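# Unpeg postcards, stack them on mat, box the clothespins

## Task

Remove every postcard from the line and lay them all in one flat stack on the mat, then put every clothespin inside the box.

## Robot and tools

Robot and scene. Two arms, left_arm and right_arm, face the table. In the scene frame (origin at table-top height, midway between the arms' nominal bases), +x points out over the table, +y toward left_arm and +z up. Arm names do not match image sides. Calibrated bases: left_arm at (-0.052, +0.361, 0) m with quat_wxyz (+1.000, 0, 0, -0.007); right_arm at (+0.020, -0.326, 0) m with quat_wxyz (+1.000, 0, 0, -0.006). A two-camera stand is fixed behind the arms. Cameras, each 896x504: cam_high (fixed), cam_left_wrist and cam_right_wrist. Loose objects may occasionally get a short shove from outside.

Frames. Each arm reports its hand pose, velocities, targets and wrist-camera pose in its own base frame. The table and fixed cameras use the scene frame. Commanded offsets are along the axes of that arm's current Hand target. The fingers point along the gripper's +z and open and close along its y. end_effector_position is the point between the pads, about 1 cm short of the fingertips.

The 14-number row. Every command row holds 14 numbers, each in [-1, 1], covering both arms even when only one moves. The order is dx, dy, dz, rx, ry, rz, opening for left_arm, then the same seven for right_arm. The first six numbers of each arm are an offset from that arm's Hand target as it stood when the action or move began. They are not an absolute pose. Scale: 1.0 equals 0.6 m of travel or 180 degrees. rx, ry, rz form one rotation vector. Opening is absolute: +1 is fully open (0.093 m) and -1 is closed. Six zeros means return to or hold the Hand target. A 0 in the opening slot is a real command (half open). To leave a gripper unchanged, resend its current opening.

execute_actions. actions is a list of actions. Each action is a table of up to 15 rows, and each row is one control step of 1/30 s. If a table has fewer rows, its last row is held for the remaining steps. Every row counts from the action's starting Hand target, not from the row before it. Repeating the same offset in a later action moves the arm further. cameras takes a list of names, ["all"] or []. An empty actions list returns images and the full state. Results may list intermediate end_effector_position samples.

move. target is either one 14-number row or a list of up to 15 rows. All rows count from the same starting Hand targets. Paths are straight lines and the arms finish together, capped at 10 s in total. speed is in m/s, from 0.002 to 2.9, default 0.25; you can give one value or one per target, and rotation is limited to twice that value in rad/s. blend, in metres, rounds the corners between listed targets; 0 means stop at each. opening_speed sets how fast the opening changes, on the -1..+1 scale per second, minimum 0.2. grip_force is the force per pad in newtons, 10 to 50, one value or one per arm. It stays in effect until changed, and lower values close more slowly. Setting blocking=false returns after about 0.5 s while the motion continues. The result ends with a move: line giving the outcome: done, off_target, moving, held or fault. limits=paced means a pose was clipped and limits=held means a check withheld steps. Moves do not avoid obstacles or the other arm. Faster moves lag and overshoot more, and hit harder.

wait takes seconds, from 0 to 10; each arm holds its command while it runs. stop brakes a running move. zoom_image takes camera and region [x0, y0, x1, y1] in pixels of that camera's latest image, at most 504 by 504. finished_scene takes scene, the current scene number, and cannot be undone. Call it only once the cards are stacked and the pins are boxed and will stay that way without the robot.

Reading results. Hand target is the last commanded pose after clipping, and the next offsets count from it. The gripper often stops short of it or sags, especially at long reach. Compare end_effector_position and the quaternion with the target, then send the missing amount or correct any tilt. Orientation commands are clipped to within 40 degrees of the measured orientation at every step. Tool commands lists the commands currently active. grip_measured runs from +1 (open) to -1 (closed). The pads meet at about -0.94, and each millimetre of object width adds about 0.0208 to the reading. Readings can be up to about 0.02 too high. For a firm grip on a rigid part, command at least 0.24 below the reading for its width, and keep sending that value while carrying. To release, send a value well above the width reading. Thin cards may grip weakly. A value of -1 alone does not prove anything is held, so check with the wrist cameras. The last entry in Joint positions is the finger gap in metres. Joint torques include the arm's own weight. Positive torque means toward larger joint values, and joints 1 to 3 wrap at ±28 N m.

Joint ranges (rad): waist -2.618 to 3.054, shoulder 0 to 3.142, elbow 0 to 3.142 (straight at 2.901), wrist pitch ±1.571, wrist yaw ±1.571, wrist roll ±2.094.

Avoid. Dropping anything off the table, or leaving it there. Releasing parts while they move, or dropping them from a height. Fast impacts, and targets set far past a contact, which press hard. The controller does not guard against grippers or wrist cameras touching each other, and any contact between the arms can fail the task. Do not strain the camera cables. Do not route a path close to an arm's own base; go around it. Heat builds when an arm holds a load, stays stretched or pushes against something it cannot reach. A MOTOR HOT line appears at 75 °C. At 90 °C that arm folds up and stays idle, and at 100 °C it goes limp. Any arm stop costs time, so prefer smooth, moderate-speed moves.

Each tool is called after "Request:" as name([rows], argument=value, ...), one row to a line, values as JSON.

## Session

Scene 1 done. Now scene 2.

Request:
execute_actions(actions=[])

Request:
zoom_image(camera="cam_high", region=[320, 40, 600, 420])

Scene clock: 0.00 s.
left_arm: end_effector_position=(+0.3820, +0.0423, +0.0718) grip_measured=+1.000 end_effector_quat_wxyz=(+0.551, -0.100, +0.821, +0.115) | right_arm: end_effector_position=(+0.3604, -0.0652, +0.0882) grip_measured=+1.000 end_effector_quat_wxyz=(+0.547, +0.168, +0.806, -0.153)
Joint positions: left_arm=[-0.035 1.622 0.362 0.86 -0.336 -0.052 0.093] | right_arm=[0.033 1.488 0.338 0.739 0.476 0.129 0.093]
Joint velocities: within noise
Joint torques (N m): no reading
Motor temperatures (°C): left_arm=[21 21 20 21 20 20 19] | right_arm=[19 20 21 19 20 21 19]
Heat: left arm: 21 °C; right arm: 21 °C.
Hand target: left_arm +0.3851, +0.0422, +0.0783; +0.559, -0.101, +0.815, +0.114 | right_arm +0.3656, -0.0652, +0.1002; +0.564, +0.172, +0.794, -0.150
Tool commands: left_gripper/opening=+1.0 right_gripper/opening=+1.0

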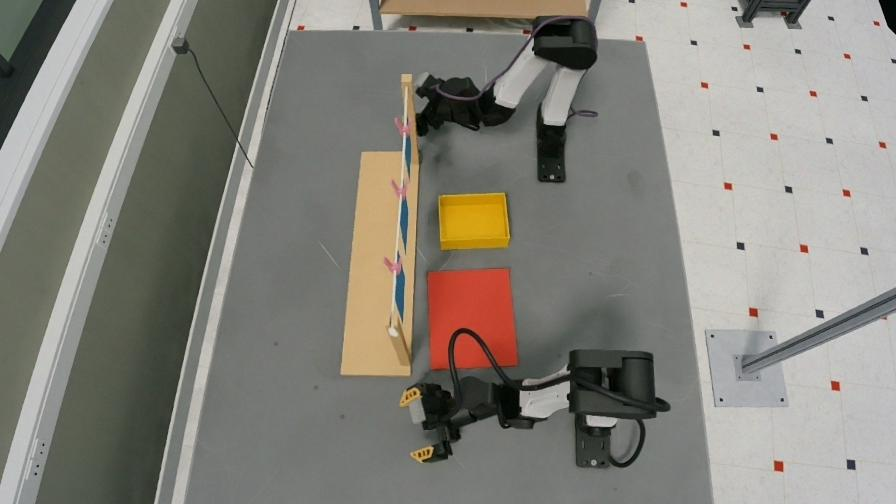

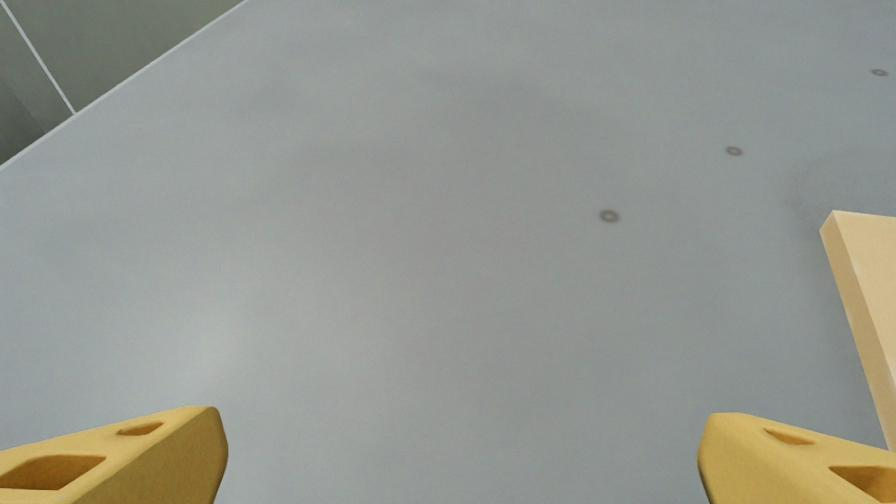

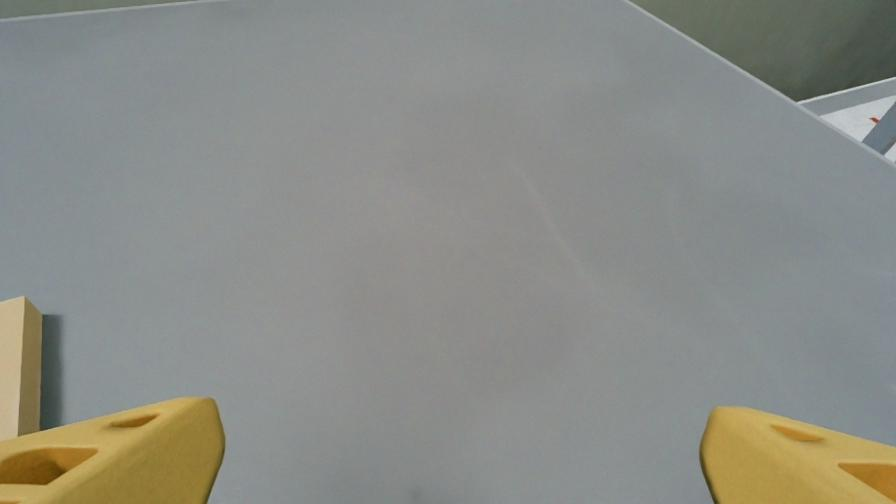

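Scaled by 1.326 from the camera's 896x504 image, which has a finer 1280x720 frame.

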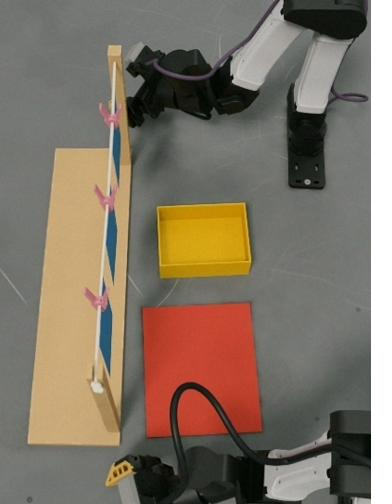

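Request:
move(target=[-0.108,-0.2028,-0.3822,0.2077,-0.1173,0.0146,0.6,-0.0888,0.122,-0.483,-0.2571,-0.1035,-0.0286,0.6], speed=0.3, cameras=["all"])

Scene clock: 8.97 s.
left_arm: end_effector_position=(+0.2398, -0.1406, +0.1996) grip_measured=+0.603 end_effector_quat_wxyz=(+0.689, +0.128, +0.703, -0.123) | right_arm: end_effector_position=(+0.1694, +0.1218, +0.2239) grip_measured=+0.601 end_effector_quat_wxyz=(+0.689, -0.138, +0.703, +0.113)
Joint positions: left_arm=[-0.784 0.539 0.123 0.392 -0.427 -0.007 0.074] | right_arm=[1.389 0.086 0.236 -0.201 1.032 0.011 0.074]
Joint torques (N m): left_arm=[-0.39 -0.73 8.98 2.2 -0.22 0.18] | right_arm=[0.23 3 8.36 1.75 0.21 -0.12]
Heat: left arm: 23 °C; right arm: 21 °C.
Hand target: left_arm +0.2401, -0.1400, +0.2100; +0.696, +0.123, +0.696, -0.123 | right_arm +0.1697, +0.1199, +0.2400; +0.696, -0.123, +0.696, +0.123
Off the commanded pose: left_arm 0.010 m, 1 deg | right_arm 0.016 m, 2 deg.
move: off_target (right_arm)

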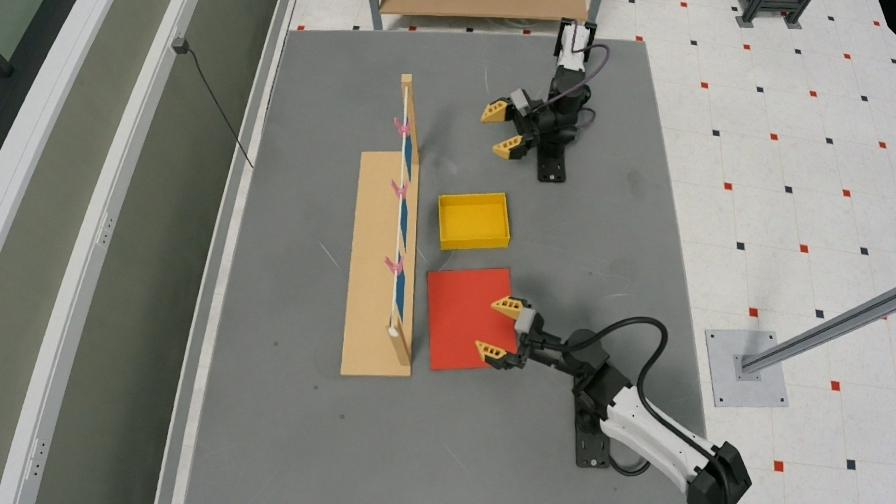

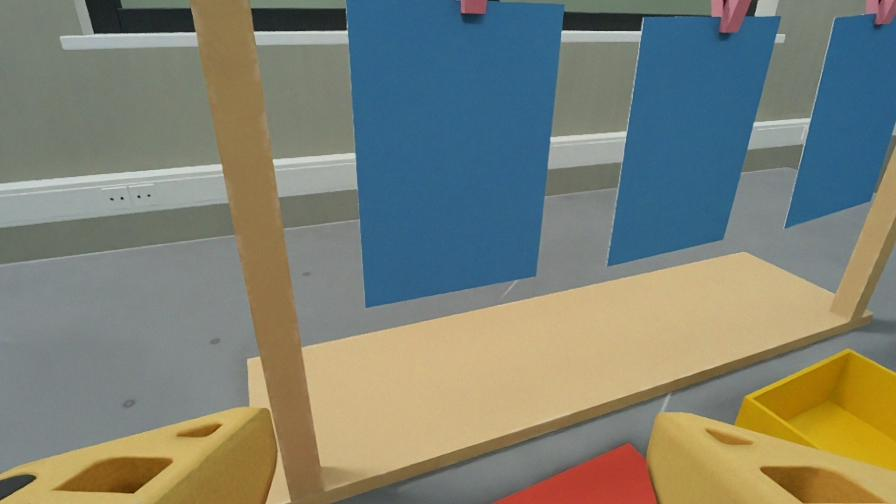

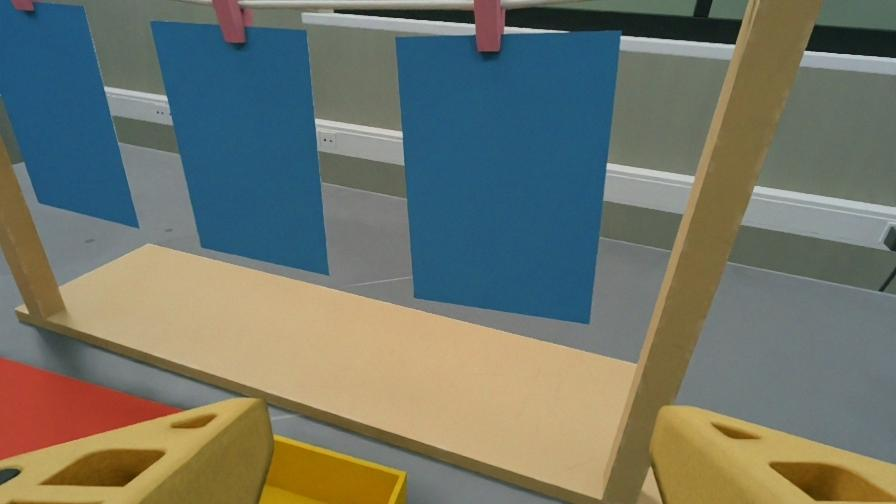

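Request:
move(target=[-0.3,-0.0755,0.1339,0.3721,0.1935,0.1355,0.6,0.075,0.3183,0.3203,-0.222,-0.017,0,-0.05], speed=0.3, cameras=["all"])

Scene clock: 18.73 s.
left_arm: end_effector_position=(+0.3019, -0.2075, +0.3849) grip_measured=+0.603 end_effector_quat_wxyz=(+0.362, +0.602, +0.653, -0.282) | right_arm: end_effector_position=(+0.2806, +0.3597, +0.1753) grip_measured=-0.049 end_effector_quat_wxyz=(+0.611, -0.353, +0.618, +0.345)
Joint positions: left_arm=[-0.252 1.757 2.276 -1.571 0.842 1.001 0.074] | right_arm=[0.836 1.712 0.582 1.116 -0.198 -0.008 0.043]
Joint torques (N m): left_arm=[-0.42 -6.06 7.25 1.12 0.45 0.22] | right_arm=[-0.7 -6.12 7.45 2.18 -0.13 -0.03]
Heat: left arm: 24 °C; right arm: 23 °C.
Hand target: left_arm +0.3000, -0.2101, +0.3901; +0.299, +0.641, +0.641, -0.299 | right_arm +0.2848, +0.3652, +0.1952; +0.631, -0.350, +0.594, +0.357
Off the commanded pose: left_arm 0.006 m, 9 deg | right_arm 0.021 m, 4 deg.
joint sent to its limit (left arm) — joint 4 (wrist pitch), lower limit. The joint targets are off in orientation, not in position.
move: off_target (left_arm, right_arm)

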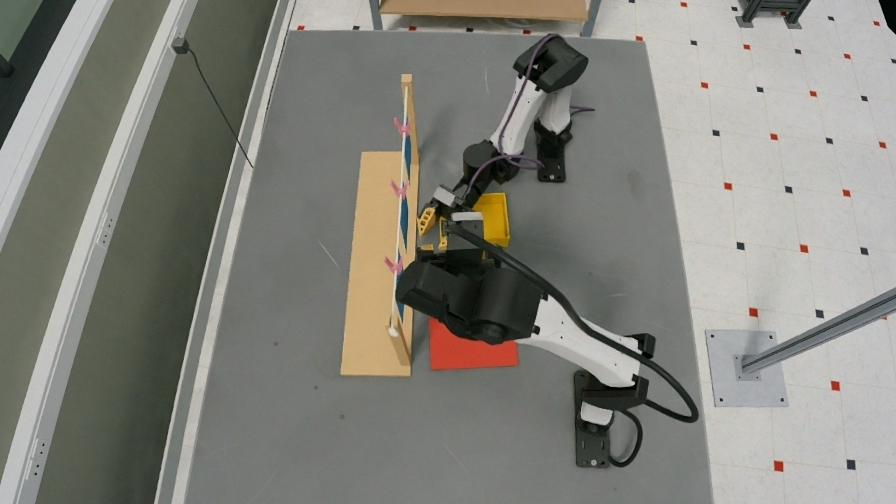

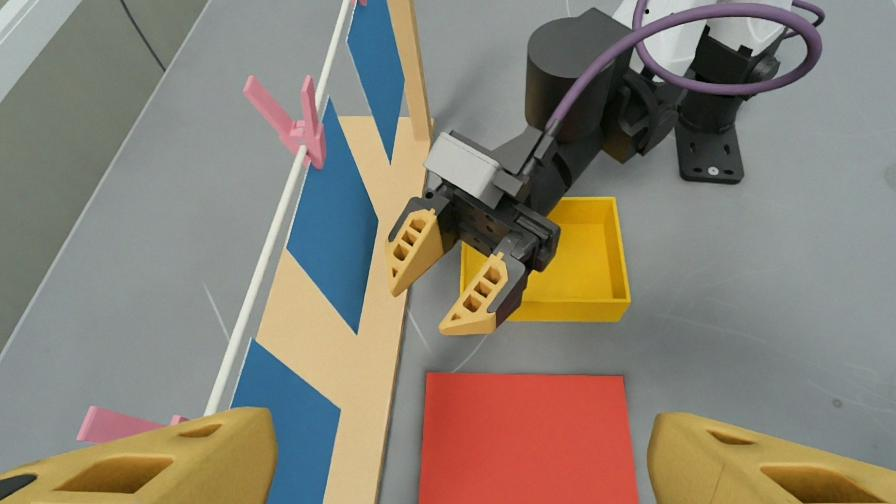

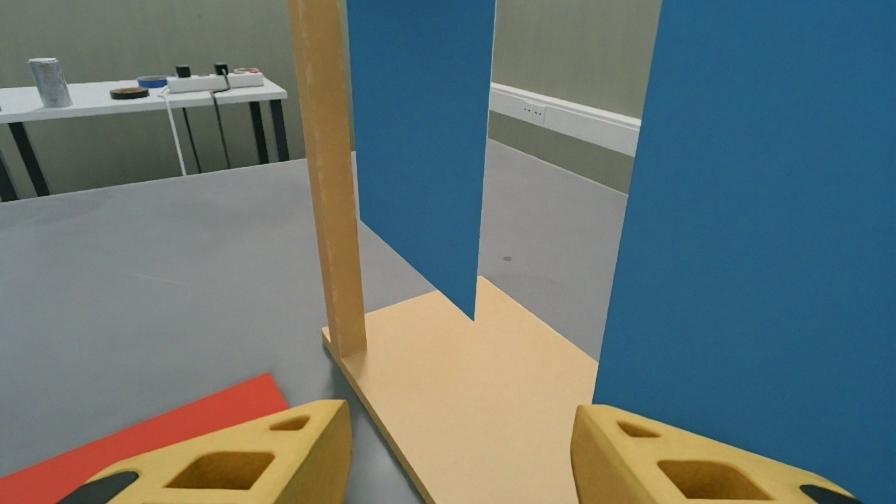

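Request:
move([
  [0,0,0,0,0,0,0.6,0.0094,-0.0048,0.1862,0,0,0,-0.25],
  [0,0,0,0,0,0,0.6,0.0094,-0.0048,0.1862,-0.089,0,0,-0.25],
], speed=0.12, blend=[0.01,0], cameras=["all"])

Scene clock: 22.77 s.
left_arm: end_effector_position=(+0.3018, -0.2075, +0.3849) grip_measured=+0.603 end_effector_quat_wxyz=(+0.362, +0.602, +0.653, -0.282) | right_arm: end_effector_position=(+0.3393, +0.4567, +0.1770) grip_measured=-0.249 end_effector_quat_wxyz=(+0.559, -0.434, +0.561, +0.429)
Joint positions: left_arm=[-0.252 1.757 2.276 -1.572 0.842 1.001 0.074] | right_arm=[0.781 2.092 1.146 0.938 -0.533 -0.008 0.033]
Joint torques (N m): left_arm=[-0.42 -6.08 7.25 1.15 0.44 0.21] | right_arm=[-0.54 -9.55 8.34 2.08 -0.11 -0.02]
Motor temperatures (°C): left_arm=[21 22 23 24 20 20 19] | right_arm=[19 22 23 24 21 21 19]
Heat: left arm: 24 °C; right arm: 24 °C.
Hand target: left_arm +0.3000, -0.2101, +0.3901; +0.299, +0.641, +0.641, -0.299 | right_arm +0.3432, +0.4607, +0.1951; +0.576, -0.435, +0.538, +0.436
Off the commanded pose: left_arm 0.006 m, 9 deg | right_arm 0.019 m, 3 deg.
joint sent to its limit (left arm) — joint 4 (wrist pitch), lower limit. The joint targets are off in orientation, not in position.
move: off_target (left_arm, right_arm)

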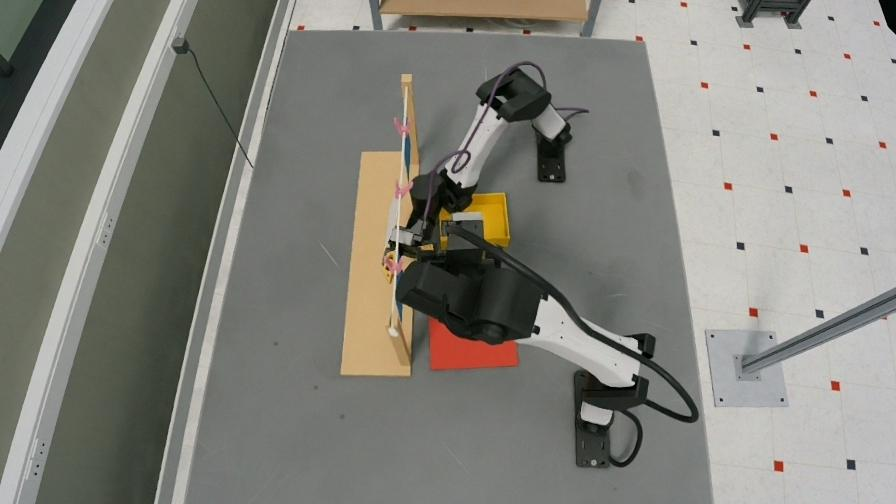

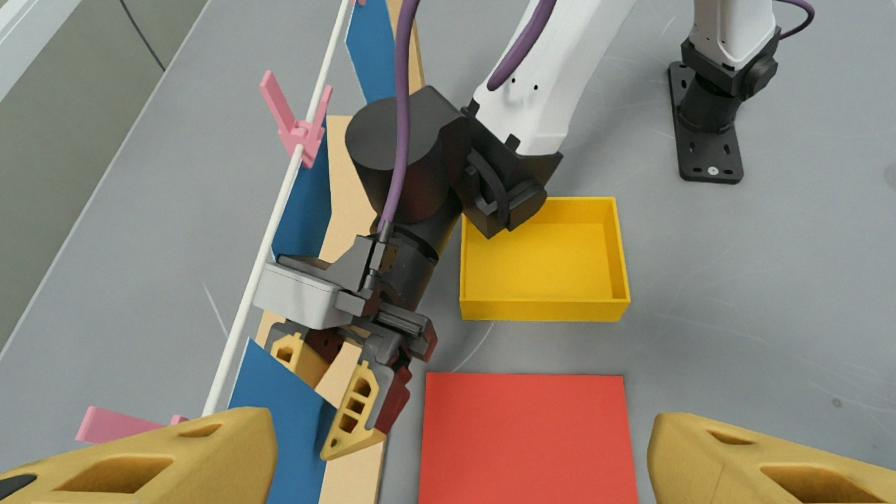

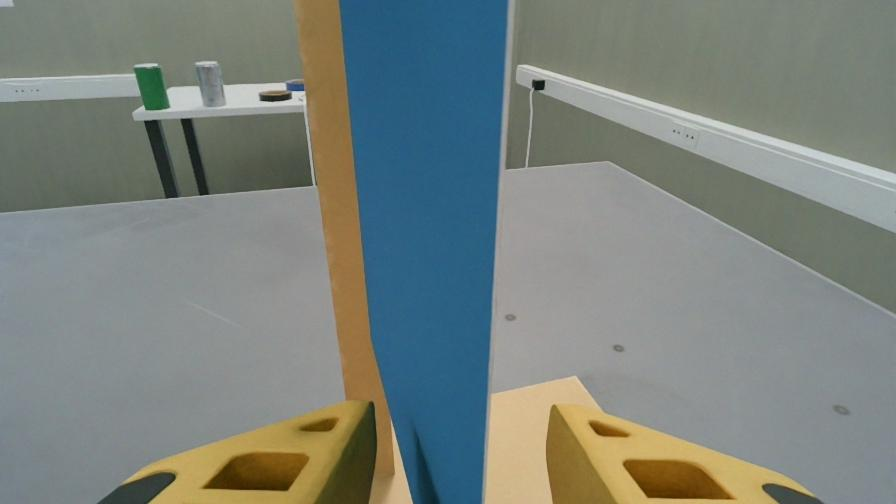

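Request:
move(target=[0.0255,0.1667,0.0214,0,0,0,0.6,0,0,0,0,0,0,-1], speed=0.15, opening_speed=0.8, cameras=["all"])

Scene clock: 24.77 s.
left_arm: end_effector_position=(+0.3995, -0.2095, +0.3651) grip_measured=+0.603 end_effector_quat_wxyz=(+0.393, +0.591, +0.649, -0.273) | right_arm: end_effector_position=(+0.3376, +0.4572, +0.1767) grip_measured=-0.989 end_effector_quat_wxyz=(+0.556, -0.437, +0.559, +0.432)
Joint positions: left_arm=[-0.192 2.136 2.705 -1.579 0.877 1.018 0.074] | right_arm=[0.781 2.092 1.146 0.936 -0.544 -0.008 0]
Joint torques (N m): left_arm=[0.4 -8.81 7.09 1.28 0.45 0.12] | right_arm=[-0.58 -9.7 8.13 2.04 -0.04 -0.02]
Heat: left arm: 24 °C; right arm: 24 °C.
Hand target: left_arm +0.4001, -0.2100, +0.3700; +0.299, +0.641, +0.641, -0.299 | right_arm +0.3432, +0.4607, +0.1950; +0.575, -0.435, +0.538, +0.436
Off the commanded pose: left_arm 0.005 m, 13 deg | right_arm 0.020 m, 3 deg.
joint sent to its limit (left arm) — joint 4 (wrist pitch), lower limit. The joint targets are off in orientation, not in position.
move: off_target (left_arm, right_arm)

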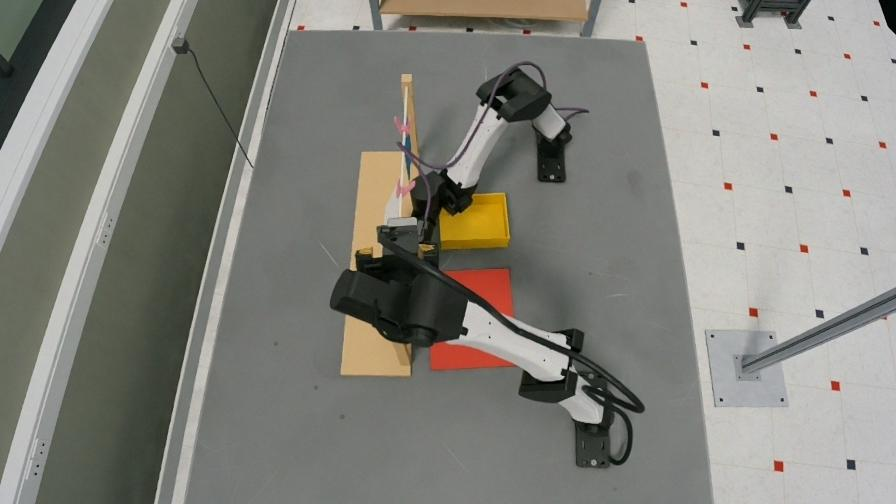

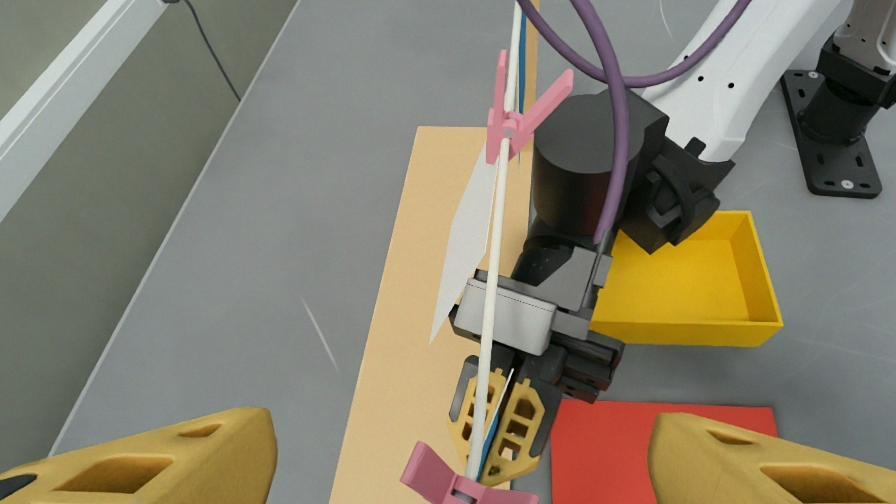

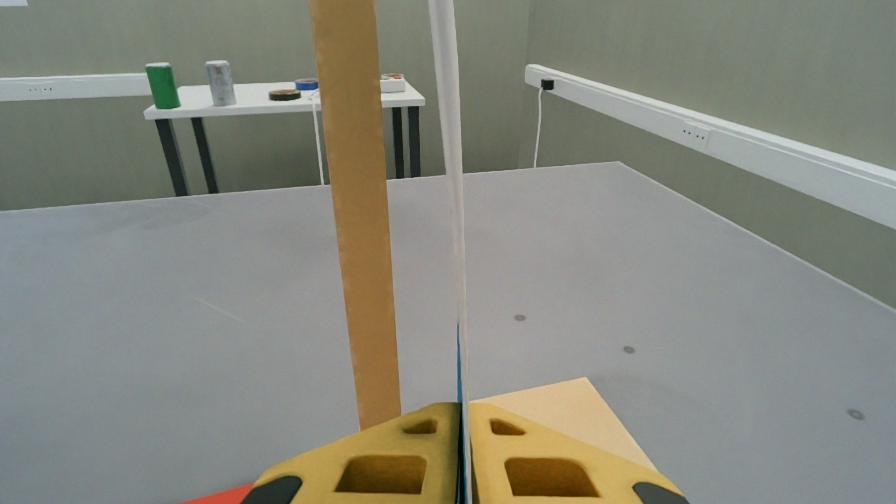

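Request:
move([
  [0,-0.1667,0,0,0,0,0.6,0.0915,0.0028,-0.004,0,0,0,-1],
  [0.4063,-0.3,-0.2248,-0.213,-0.2128,-0.0775,0.6,0.0847,0.1643,-0.0438,0,0,0,-1],
  [0.4063,-0.3,-0.2248,-0.213,-0.2128,-0.0775,0.6,0.1175,0.1683,-0.0557,-0.098,0.0547,-0.4997,-1],
], speed=[0.12,0.3,0.35], blend=[0.01,0.02,0], cameras=["all"])

Scene clock: 35.63 s.
left_arm: end_effector_position=(+0.2231, +0.0519, +0.2677) grip_measured=+0.603 end_effector_quat_wxyz=(+0.638, +0.210, +0.719, -0.178) | right_arm: end_effector_position=(+0.2360, +0.4449, +0.0850) grip_measured=-0.989 end_effector_quat_wxyz=(-0.575, +0.814, -0.070, +0.042)
Joint positions: left_arm=[1.046 1.213 0.971 -1.573 1.443 1.829 0.074] | right_arm=[0.939 1.963 0.878 0.707 -0.442 -1.727 0]
Joint torques (N m): left_arm=[0.57 -4.15 4.38 -0.21 0.68 0.27] | right_arm=[0.13 -12.67 7.54 1.81 -0.04 -0.11]
Heat: left arm: 23 °C; right arm: 25 °C.
Hand target: left_arm +0.2200, +0.0499, +0.2701; +0.641, +0.299, +0.641, -0.299 | right_arm +0.2401, +0.4551, +0.1201; -0.604, +0.793, -0.052, +0.061
Off the commanded pose: left_arm 0.004 m, 19 deg | right_arm 0.037 m, 5 deg.
joint sent to its limit (left arm) — joint 4 (wrist pitch), lower limit. The joint targets are off in orientation, not in position.
move: off_target (left_arm, right_arm)

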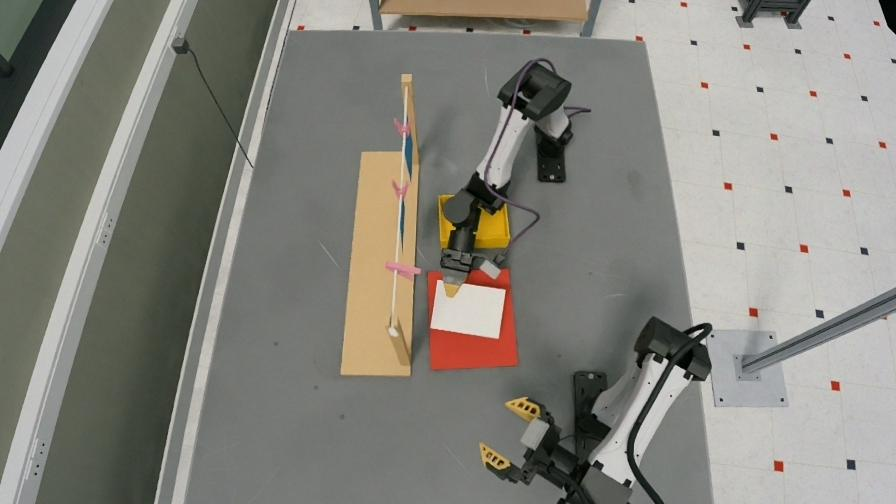

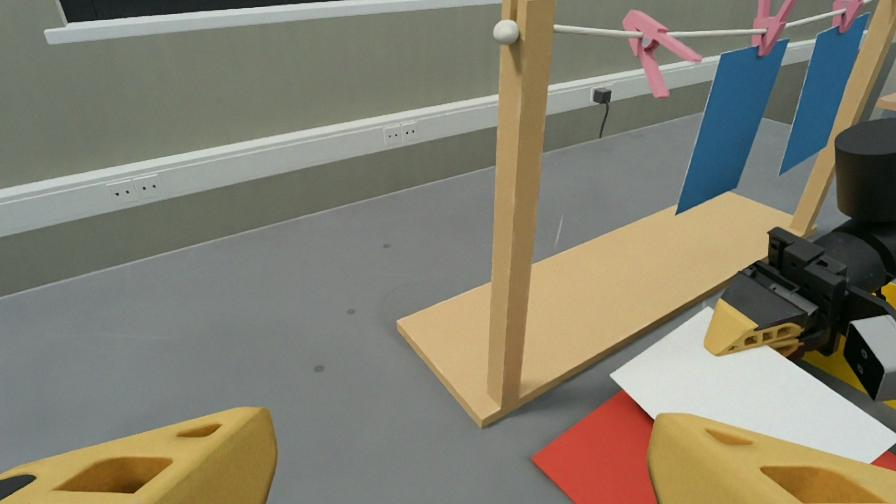

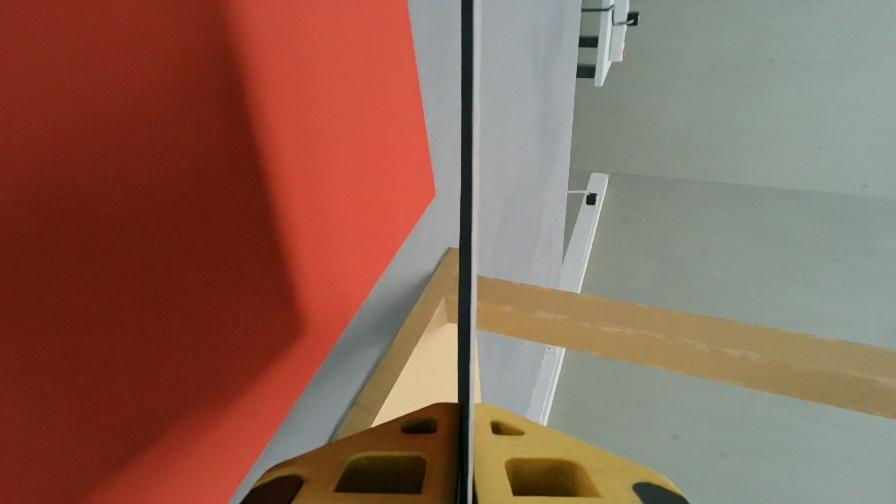

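Request:
move(target=[0,0,0,0,0,0,0.6,-0.0217,0.0563,0.0122,0,0,0,-1], speed=0.12, cameras=["cam_right_wrist"])

Scene clock: 38.10 s.
left_arm: end_effector_position=(+0.2231, +0.0519, +0.2677) grip_measured=+0.603 end_effector_quat_wxyz=(+0.638, +0.210, +0.719, -0.178) | right_arm: end_effector_position=(+0.2293, +0.4537, +0.0809) grip_measured=-0.989 end_effector_quat_wxyz=(-0.595, +0.799, -0.057, +0.057)
Joint positions: left_arm=[1.046 1.213 0.971 -1.573 1.443 1.829 0.074] | right_arm=[0.968 2.015 0.859 0.84 -0.417 -1.728 0]
Joint torques (N m): left_arm=[0.57 -4.14 4.38 -0.21 0.68 0.27] | right_arm=[0.17 -8.69 3.78 2.11 0 -0.01]
Heat: left arm: 23 °C; right arm: 25 °C.
Hand target: left_arm +0.2200, +0.0499, +0.2701; +0.641, +0.299, +0.641, -0.299 | right_arm +0.2281, +0.4552, +0.0852; -0.604, +0.793, -0.052, +0.061
Off the commanded pose: left_arm 0.004 m, 19 deg | right_arm 0.005 m, 1 deg.
joint sent to its limit (left arm) — joint 4 (wrist pitch), lower limit. The joint targets are off in orientation, not in position.
move: off_target (left_arm)
Images, in order (width x height): cam_right_wrist 896x504.

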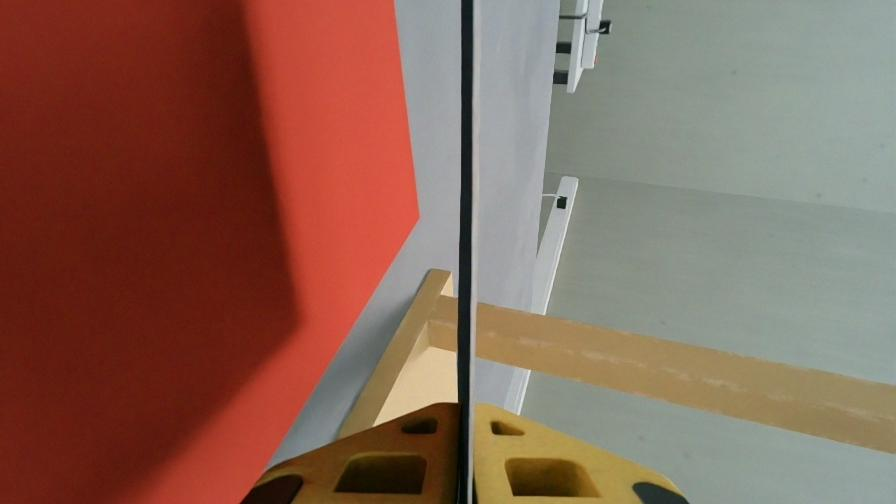

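Request:
move([
  [0,0,0,0,0,0,0.6,-0.006,0.0803,0.0214,0,0,0,-1],
  [0,0,0,0,0,0,0.6,-0.006,0.0803,0.0214,0,0,0,-0.6],
], speed=0.1, opening_speed=1.0, cameras=["cam_right_wrist","cam_high"])

Scene clock: 40.83 s.
left_arm: end_effector_position=(+0.2231, +0.0519, +0.2677) grip_measured=+0.603 end_effector_quat_wxyz=(+0.638, +0.210, +0.719, -0.178) | right_arm: end_effector_position=(+0.2293, +0.4572, +0.0473) grip_measured=-0.602 end_effector_quat_wxyz=(-0.614, +0.785, -0.048, +0.068)
Joint positions: left_arm=[1.046 1.213 0.971 -1.573 1.443 1.829 0.074] | right_arm=[0.973 2.177 0.845 1.069 -0.414 -1.728 0.016]
Joint torques (N m): left_arm=[0.57 -4.15 4.37 -0.21 0.68 0.27] | right_arm=[0.09 -7.49 2.86 1.8 -0.02 0.03]
Heat: left arm: 23 °C; right arm: 25 °C.
Hand target: left_arm +0.2200, +0.0499, +0.2701; +0.641, +0.299, +0.641, -0.299 | right_arm +0.2262, +0.4552, +0.0350; -0.604, +0.793, -0.052, +0.061
Off the commanded pose: left_arm 0.004 m, 19 deg | right_arm 0.013 m, 2 deg.
joint sent to its limit (left arm) — joint 4 (wrist pitch), lower limit. The joint targets are off in orientation, not in position.
move: off_target (left_arm, right_arm); target 2's new opening was sent with right_arm's hand 0.013 m and 2 deg from that target
Images, in order (width x height): cam_high 896x504, cam_right_wrist 896x504.

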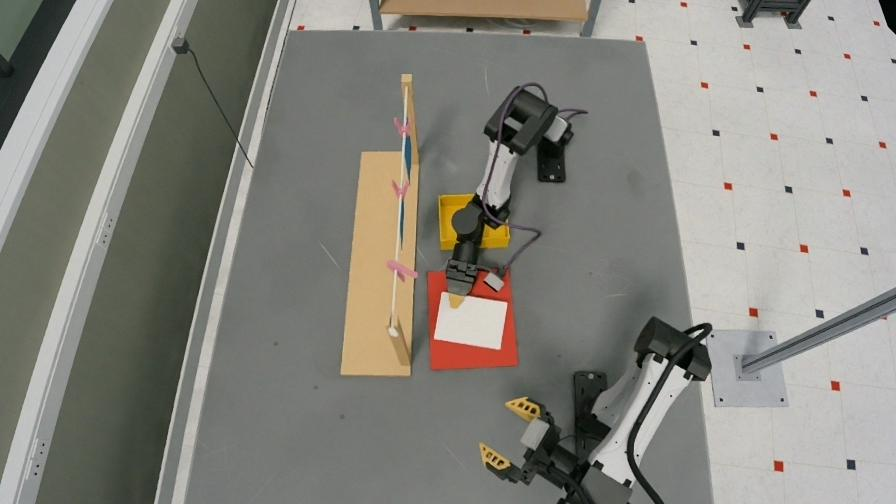

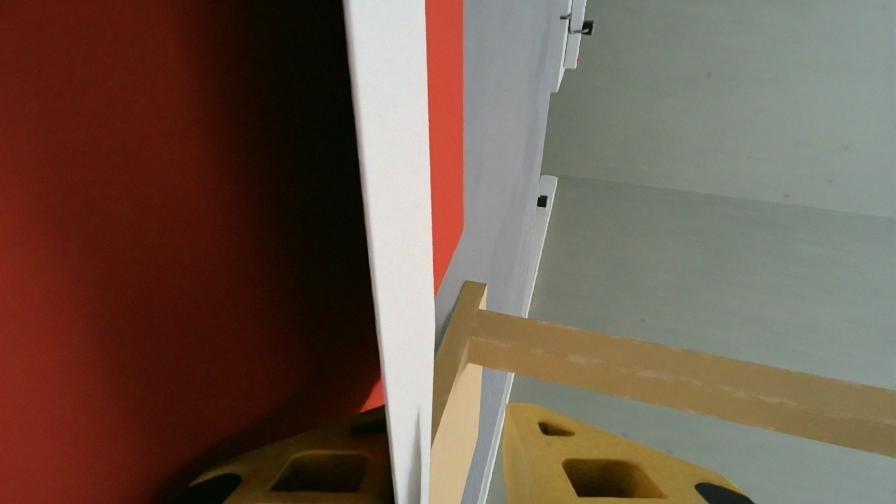

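Request:
move([
  [0,0,0,0,0,0,0.6,0,0,-0.1167,0,0,0,-0.6],
  [0,0,0,0,0,0,0.6,0,-0.2,-0.18,0,0,0,-0.6],
], speed=0.3, blend=[0.02,0], cameras=["cam_right_wrist","cam_high"])

Scene clock: 42.83 s.
left_arm: end_effector_position=(+0.2231, +0.0519, +0.2677) grip_measured=+0.603 end_effector_quat_wxyz=(+0.638, +0.210, +0.719, -0.178) | right_arm: end_effector_position=(+0.2087, +0.3776, +0.1572) grip_measured=-0.602 end_effector_quat_wxyz=(-0.584, +0.807, -0.071, +0.054)
Joint positions: left_arm=[1.046 1.213 0.971 -1.573 1.443 1.829 0.074] | right_arm=[0.885 1.519 0.684 0.476 -0.478 -1.747 0.016]
Joint torques (N m): left_arm=[0.55 -4.16 4.38 -0.21 0.68 0.27] | right_arm=[-0.42 -7.28 8.12 1.78 -0.22 -0.04]
Heat: left arm: 23 °C; right arm: 25 °C.
Hand target: left_arm +0.2200, +0.0499, +0.2701; +0.641, +0.299, +0.641, -0.299 | right_arm +0.2100, +0.3841, +0.1791; -0.604, +0.793, -0.052, +0.061
Off the commanded pose: left_arm 0.004 m, 19 deg | right_arm 0.023 m, 4 deg.
joint sent to its limit (left arm) — joint 4 (wrist pitch), lower limit. The joint targets are off in orientation, not in position.
move: off_target (left_arm, right_arm)
Images, in order (width x height): cam_high 896x504, cam_right_wrist 896x504.

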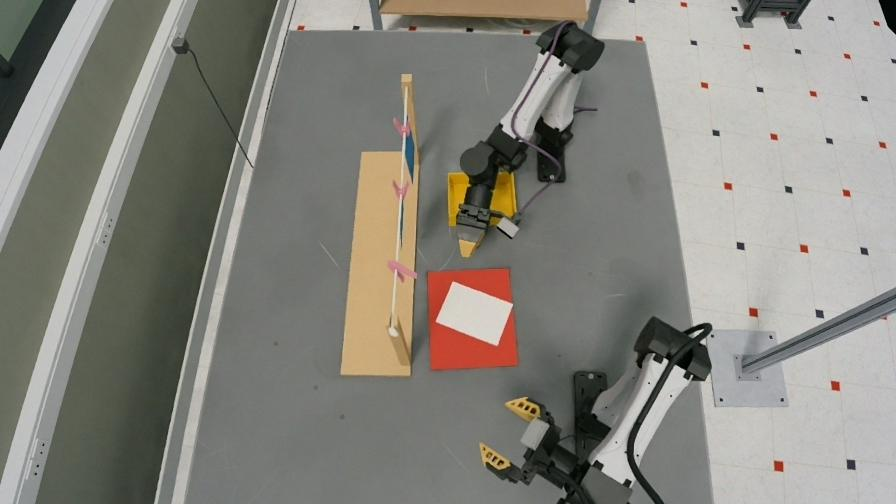

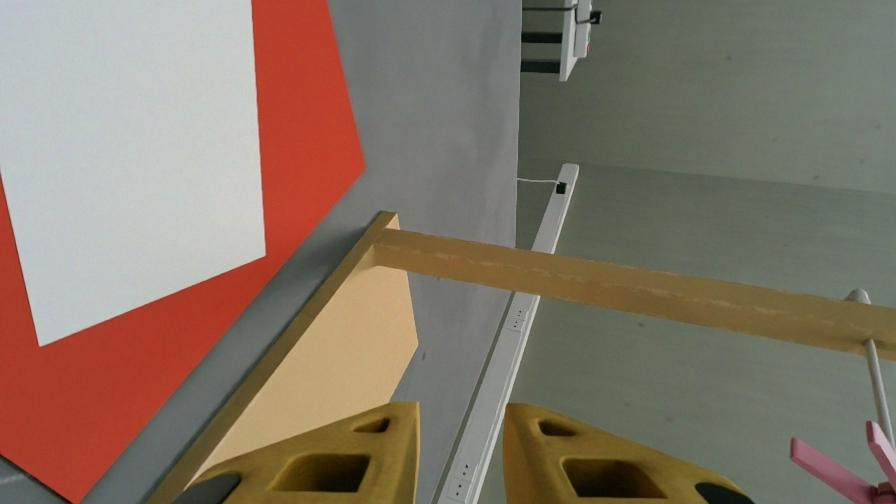

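Request:
move([
  [0.1,-0.1312,0.2598,0.03,-0.008,0,0.3,0.0287,-0.1557,-0.186,-0.05,0.012,0.243,0.3],
  [0.1417,-0.1403,0.4938,0.0552,-0.0165,-0.0016,0.3,0.0997,-0.3025,-0.2152,-0.1027,0.0238,0.4868,0.3],
], speed=[0.3,0.25], blend=[0.03,0], cameras=["all"])

Scene clock: 51.63 s.
left_arm: end_effector_position=(+0.3462, -0.2312, +0.1873) grip_measured=+0.303 end_effector_quat_wxyz=(+0.623, +0.348, +0.597, -0.365) | right_arm: end_effector_position=(+0.2494, +0.2988, +0.3777) grip_measured=+0.299 end_effector_quat_wxyz=(-0.341, +0.614, -0.621, -0.347)
Joint positions: left_arm=[-0.31 1.684 0.526 1.218 0.747 -0.043 0.06] | right_arm=[0.557 1.649 2.027 -1.244 -0.808 -0.69 0.06]
Joint torques (N m): left_arm=[-0.39 -5.35 4.22 2.37 -0.28 0.14] | right_arm=[-0.72 -5.74 8.16 1.29 -0.51 0.03]
Heat: left arm: 24 °C; right arm: 25 °C.
Hand target: left_arm +0.3460, -0.2311, +0.1848; +0.628, +0.344, +0.597, -0.362 | right_arm +0.2498, +0.2999, +0.3901; -0.354, +0.612, -0.612, -0.354
Off the commanded pose: left_arm 0.002 m, 1 deg | right_arm 0.012 m, 2 deg.
move: off_target (right_arm)

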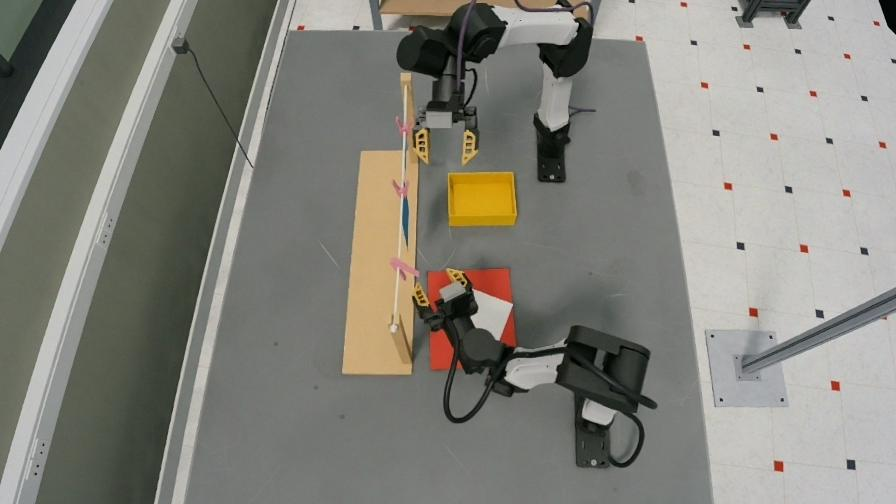

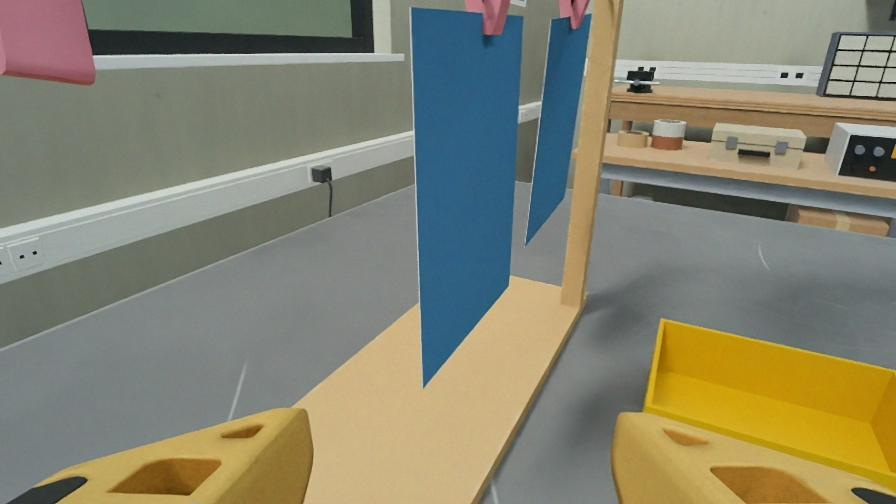

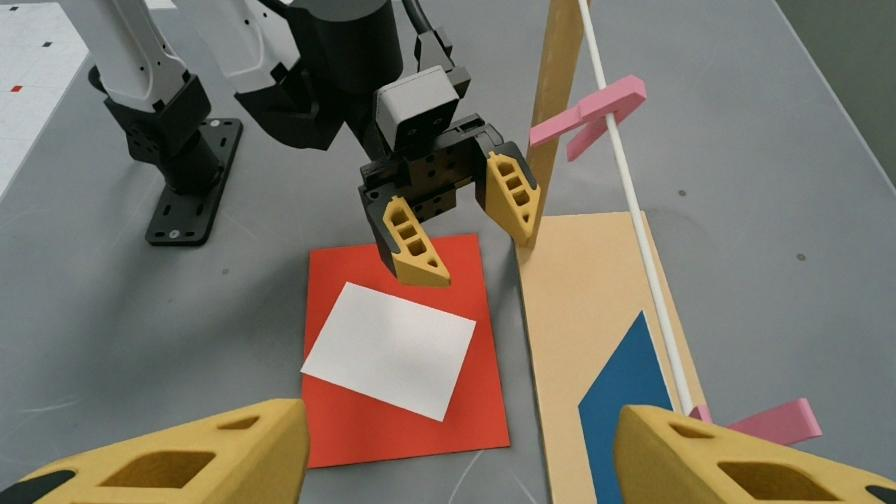

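Request:
move([
  [0.0293,0.0033,0.1852,0,0,0,-0.2,-0.0217,-0.1483,0.0375,0,0,0,0.3],
  [0.0293,0.0033,0.1852,0.1,0,0,-0.2,-0.0217,-0.1483,0.0375,0,0,0,0.3],
], speed=0.15, blend=[0.01,0], cameras=["all"])

Scene clock: 55.37 s.
left_arm: end_effector_position=(+0.3982, -0.3255, +0.1727) grip_measured=-0.197 end_effector_quat_wxyz=(+0.570, +0.437, +0.533, -0.447) | right_arm: end_effector_position=(+0.3396, +0.3259, +0.3812) grip_measured=+0.299 end_effector_quat_wxyz=(-0.352, +0.600, -0.627, -0.352)
Joint positions: left_arm=[-0.42 2.088 1.026 1.145 0.931 -0.046 0.036] | right_arm=[0.492 2.194 2.838 -1.515 -0.851 -0.707 0.06]
Joint torques (N m): left_arm=[0.57 -8.54 8.17 1.75 -0.02 0.07] | right_arm=[-0.73 -9.28 6.53 1.28 -0.54 -0.2]
Heat: left arm: 24 °C; right arm: 25 °C.
Hand target: left_arm +0.4039, -0.3268, +0.1731; +0.567, +0.438, +0.533, -0.451 | right_arm +0.3389, +0.3258, +0.3902; -0.354, +0.612, -0.612, -0.354
Off the commanded pose: left_arm 0.006 m, 1 deg | right_arm 0.009 m, 2 deg.
elbow stopped short (right arm): the move would have taken joint 3 (elbow) straighter than the controller allows.
move: done

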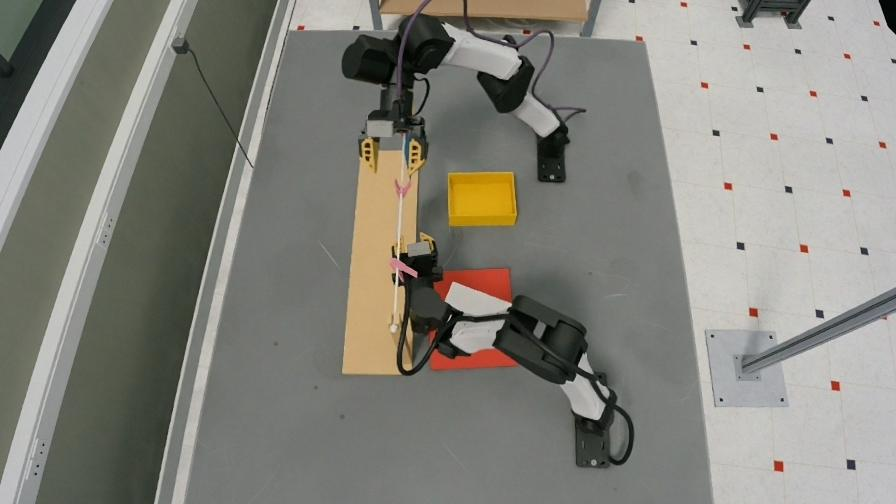

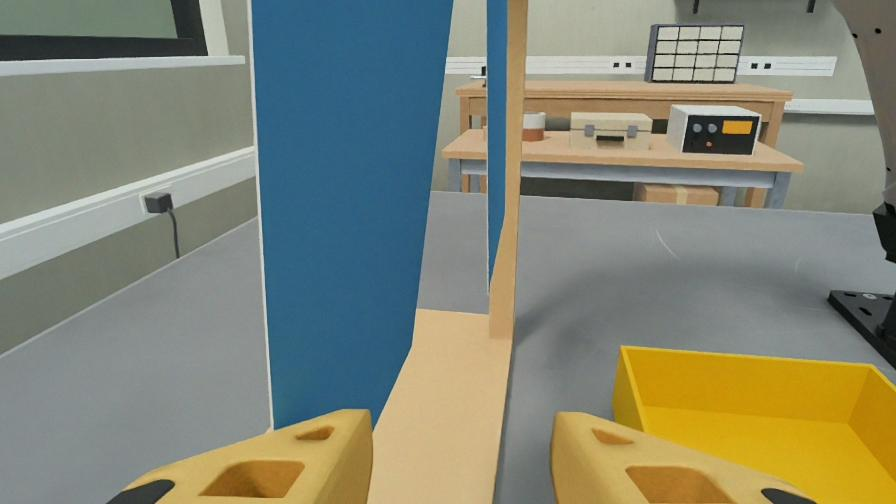

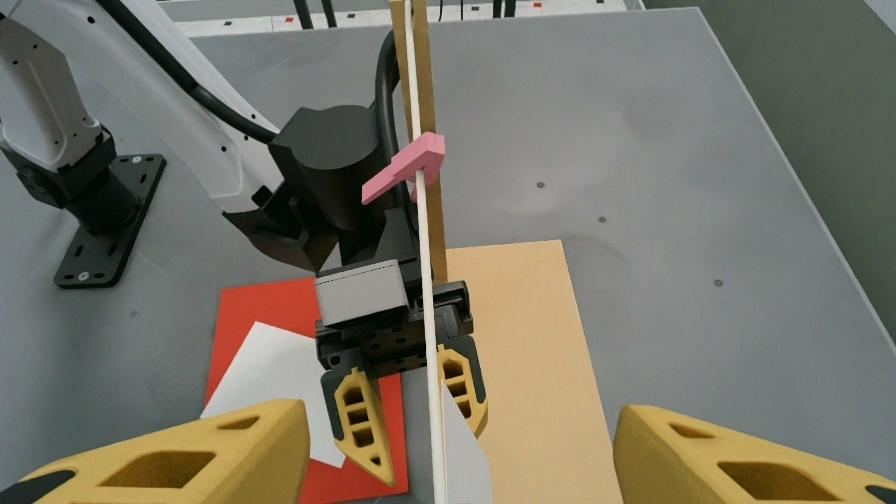

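Request:
move(target=[0,0.0228,-0.0783,0,0,0,-0.2,0,0,0,0,0,0,0.3], speed=0.12, cameras=["cam_left_wrist"])

Scene clock: 58.07 s.
left_arm: end_effector_position=(+0.4100, -0.2810, +0.1671) grip_measured=-0.197 end_effector_quat_wxyz=(+0.564, +0.438, +0.537, -0.449) | right_arm: end_effector_position=(+0.3396, +0.3259, +0.3812) grip_measured=+0.299 end_effector_quat_wxyz=(-0.352, +0.600, -0.627, -0.352)
Joint positions: left_arm=[-0.302 2.088 1.004 1.165 1.052 -0.058 0.036] | right_arm=[0.492 2.194 2.838 -1.515 -0.851 -0.707 0.06]
Joint torques (N m): left_arm=[0.65 -10.63 4.38 2.05 -0.06 0] | right_arm=[-0.62 -9.17 6.43 1.32 -0.53 -0.17]
Heat: left arm: 24 °C; right arm: 26 °C.
Hand target: left_arm +0.4074, -0.2781, +0.1709; +0.566, +0.438, +0.533, -0.451 | right_arm +0.3389, +0.3258, +0.3902; -0.354, +0.612, -0.612, -0.354
Off the commanded pose: left_arm 0.005 m, 1 deg | right_arm 0.009 m, 2 deg.
elbow stopped short (right arm): the move would have taken joint 3 (elbow) straighter than the controller allows.
move: done
Images, in order (width x height): cam_left_wrist 896x504.

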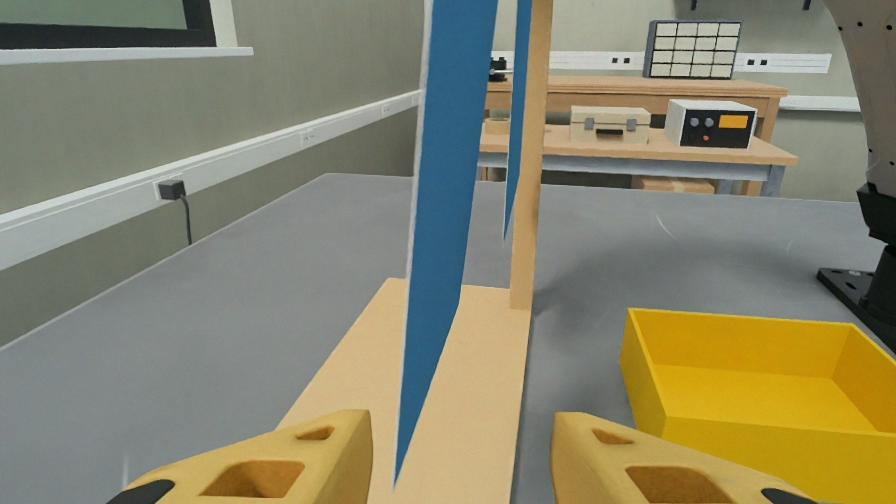

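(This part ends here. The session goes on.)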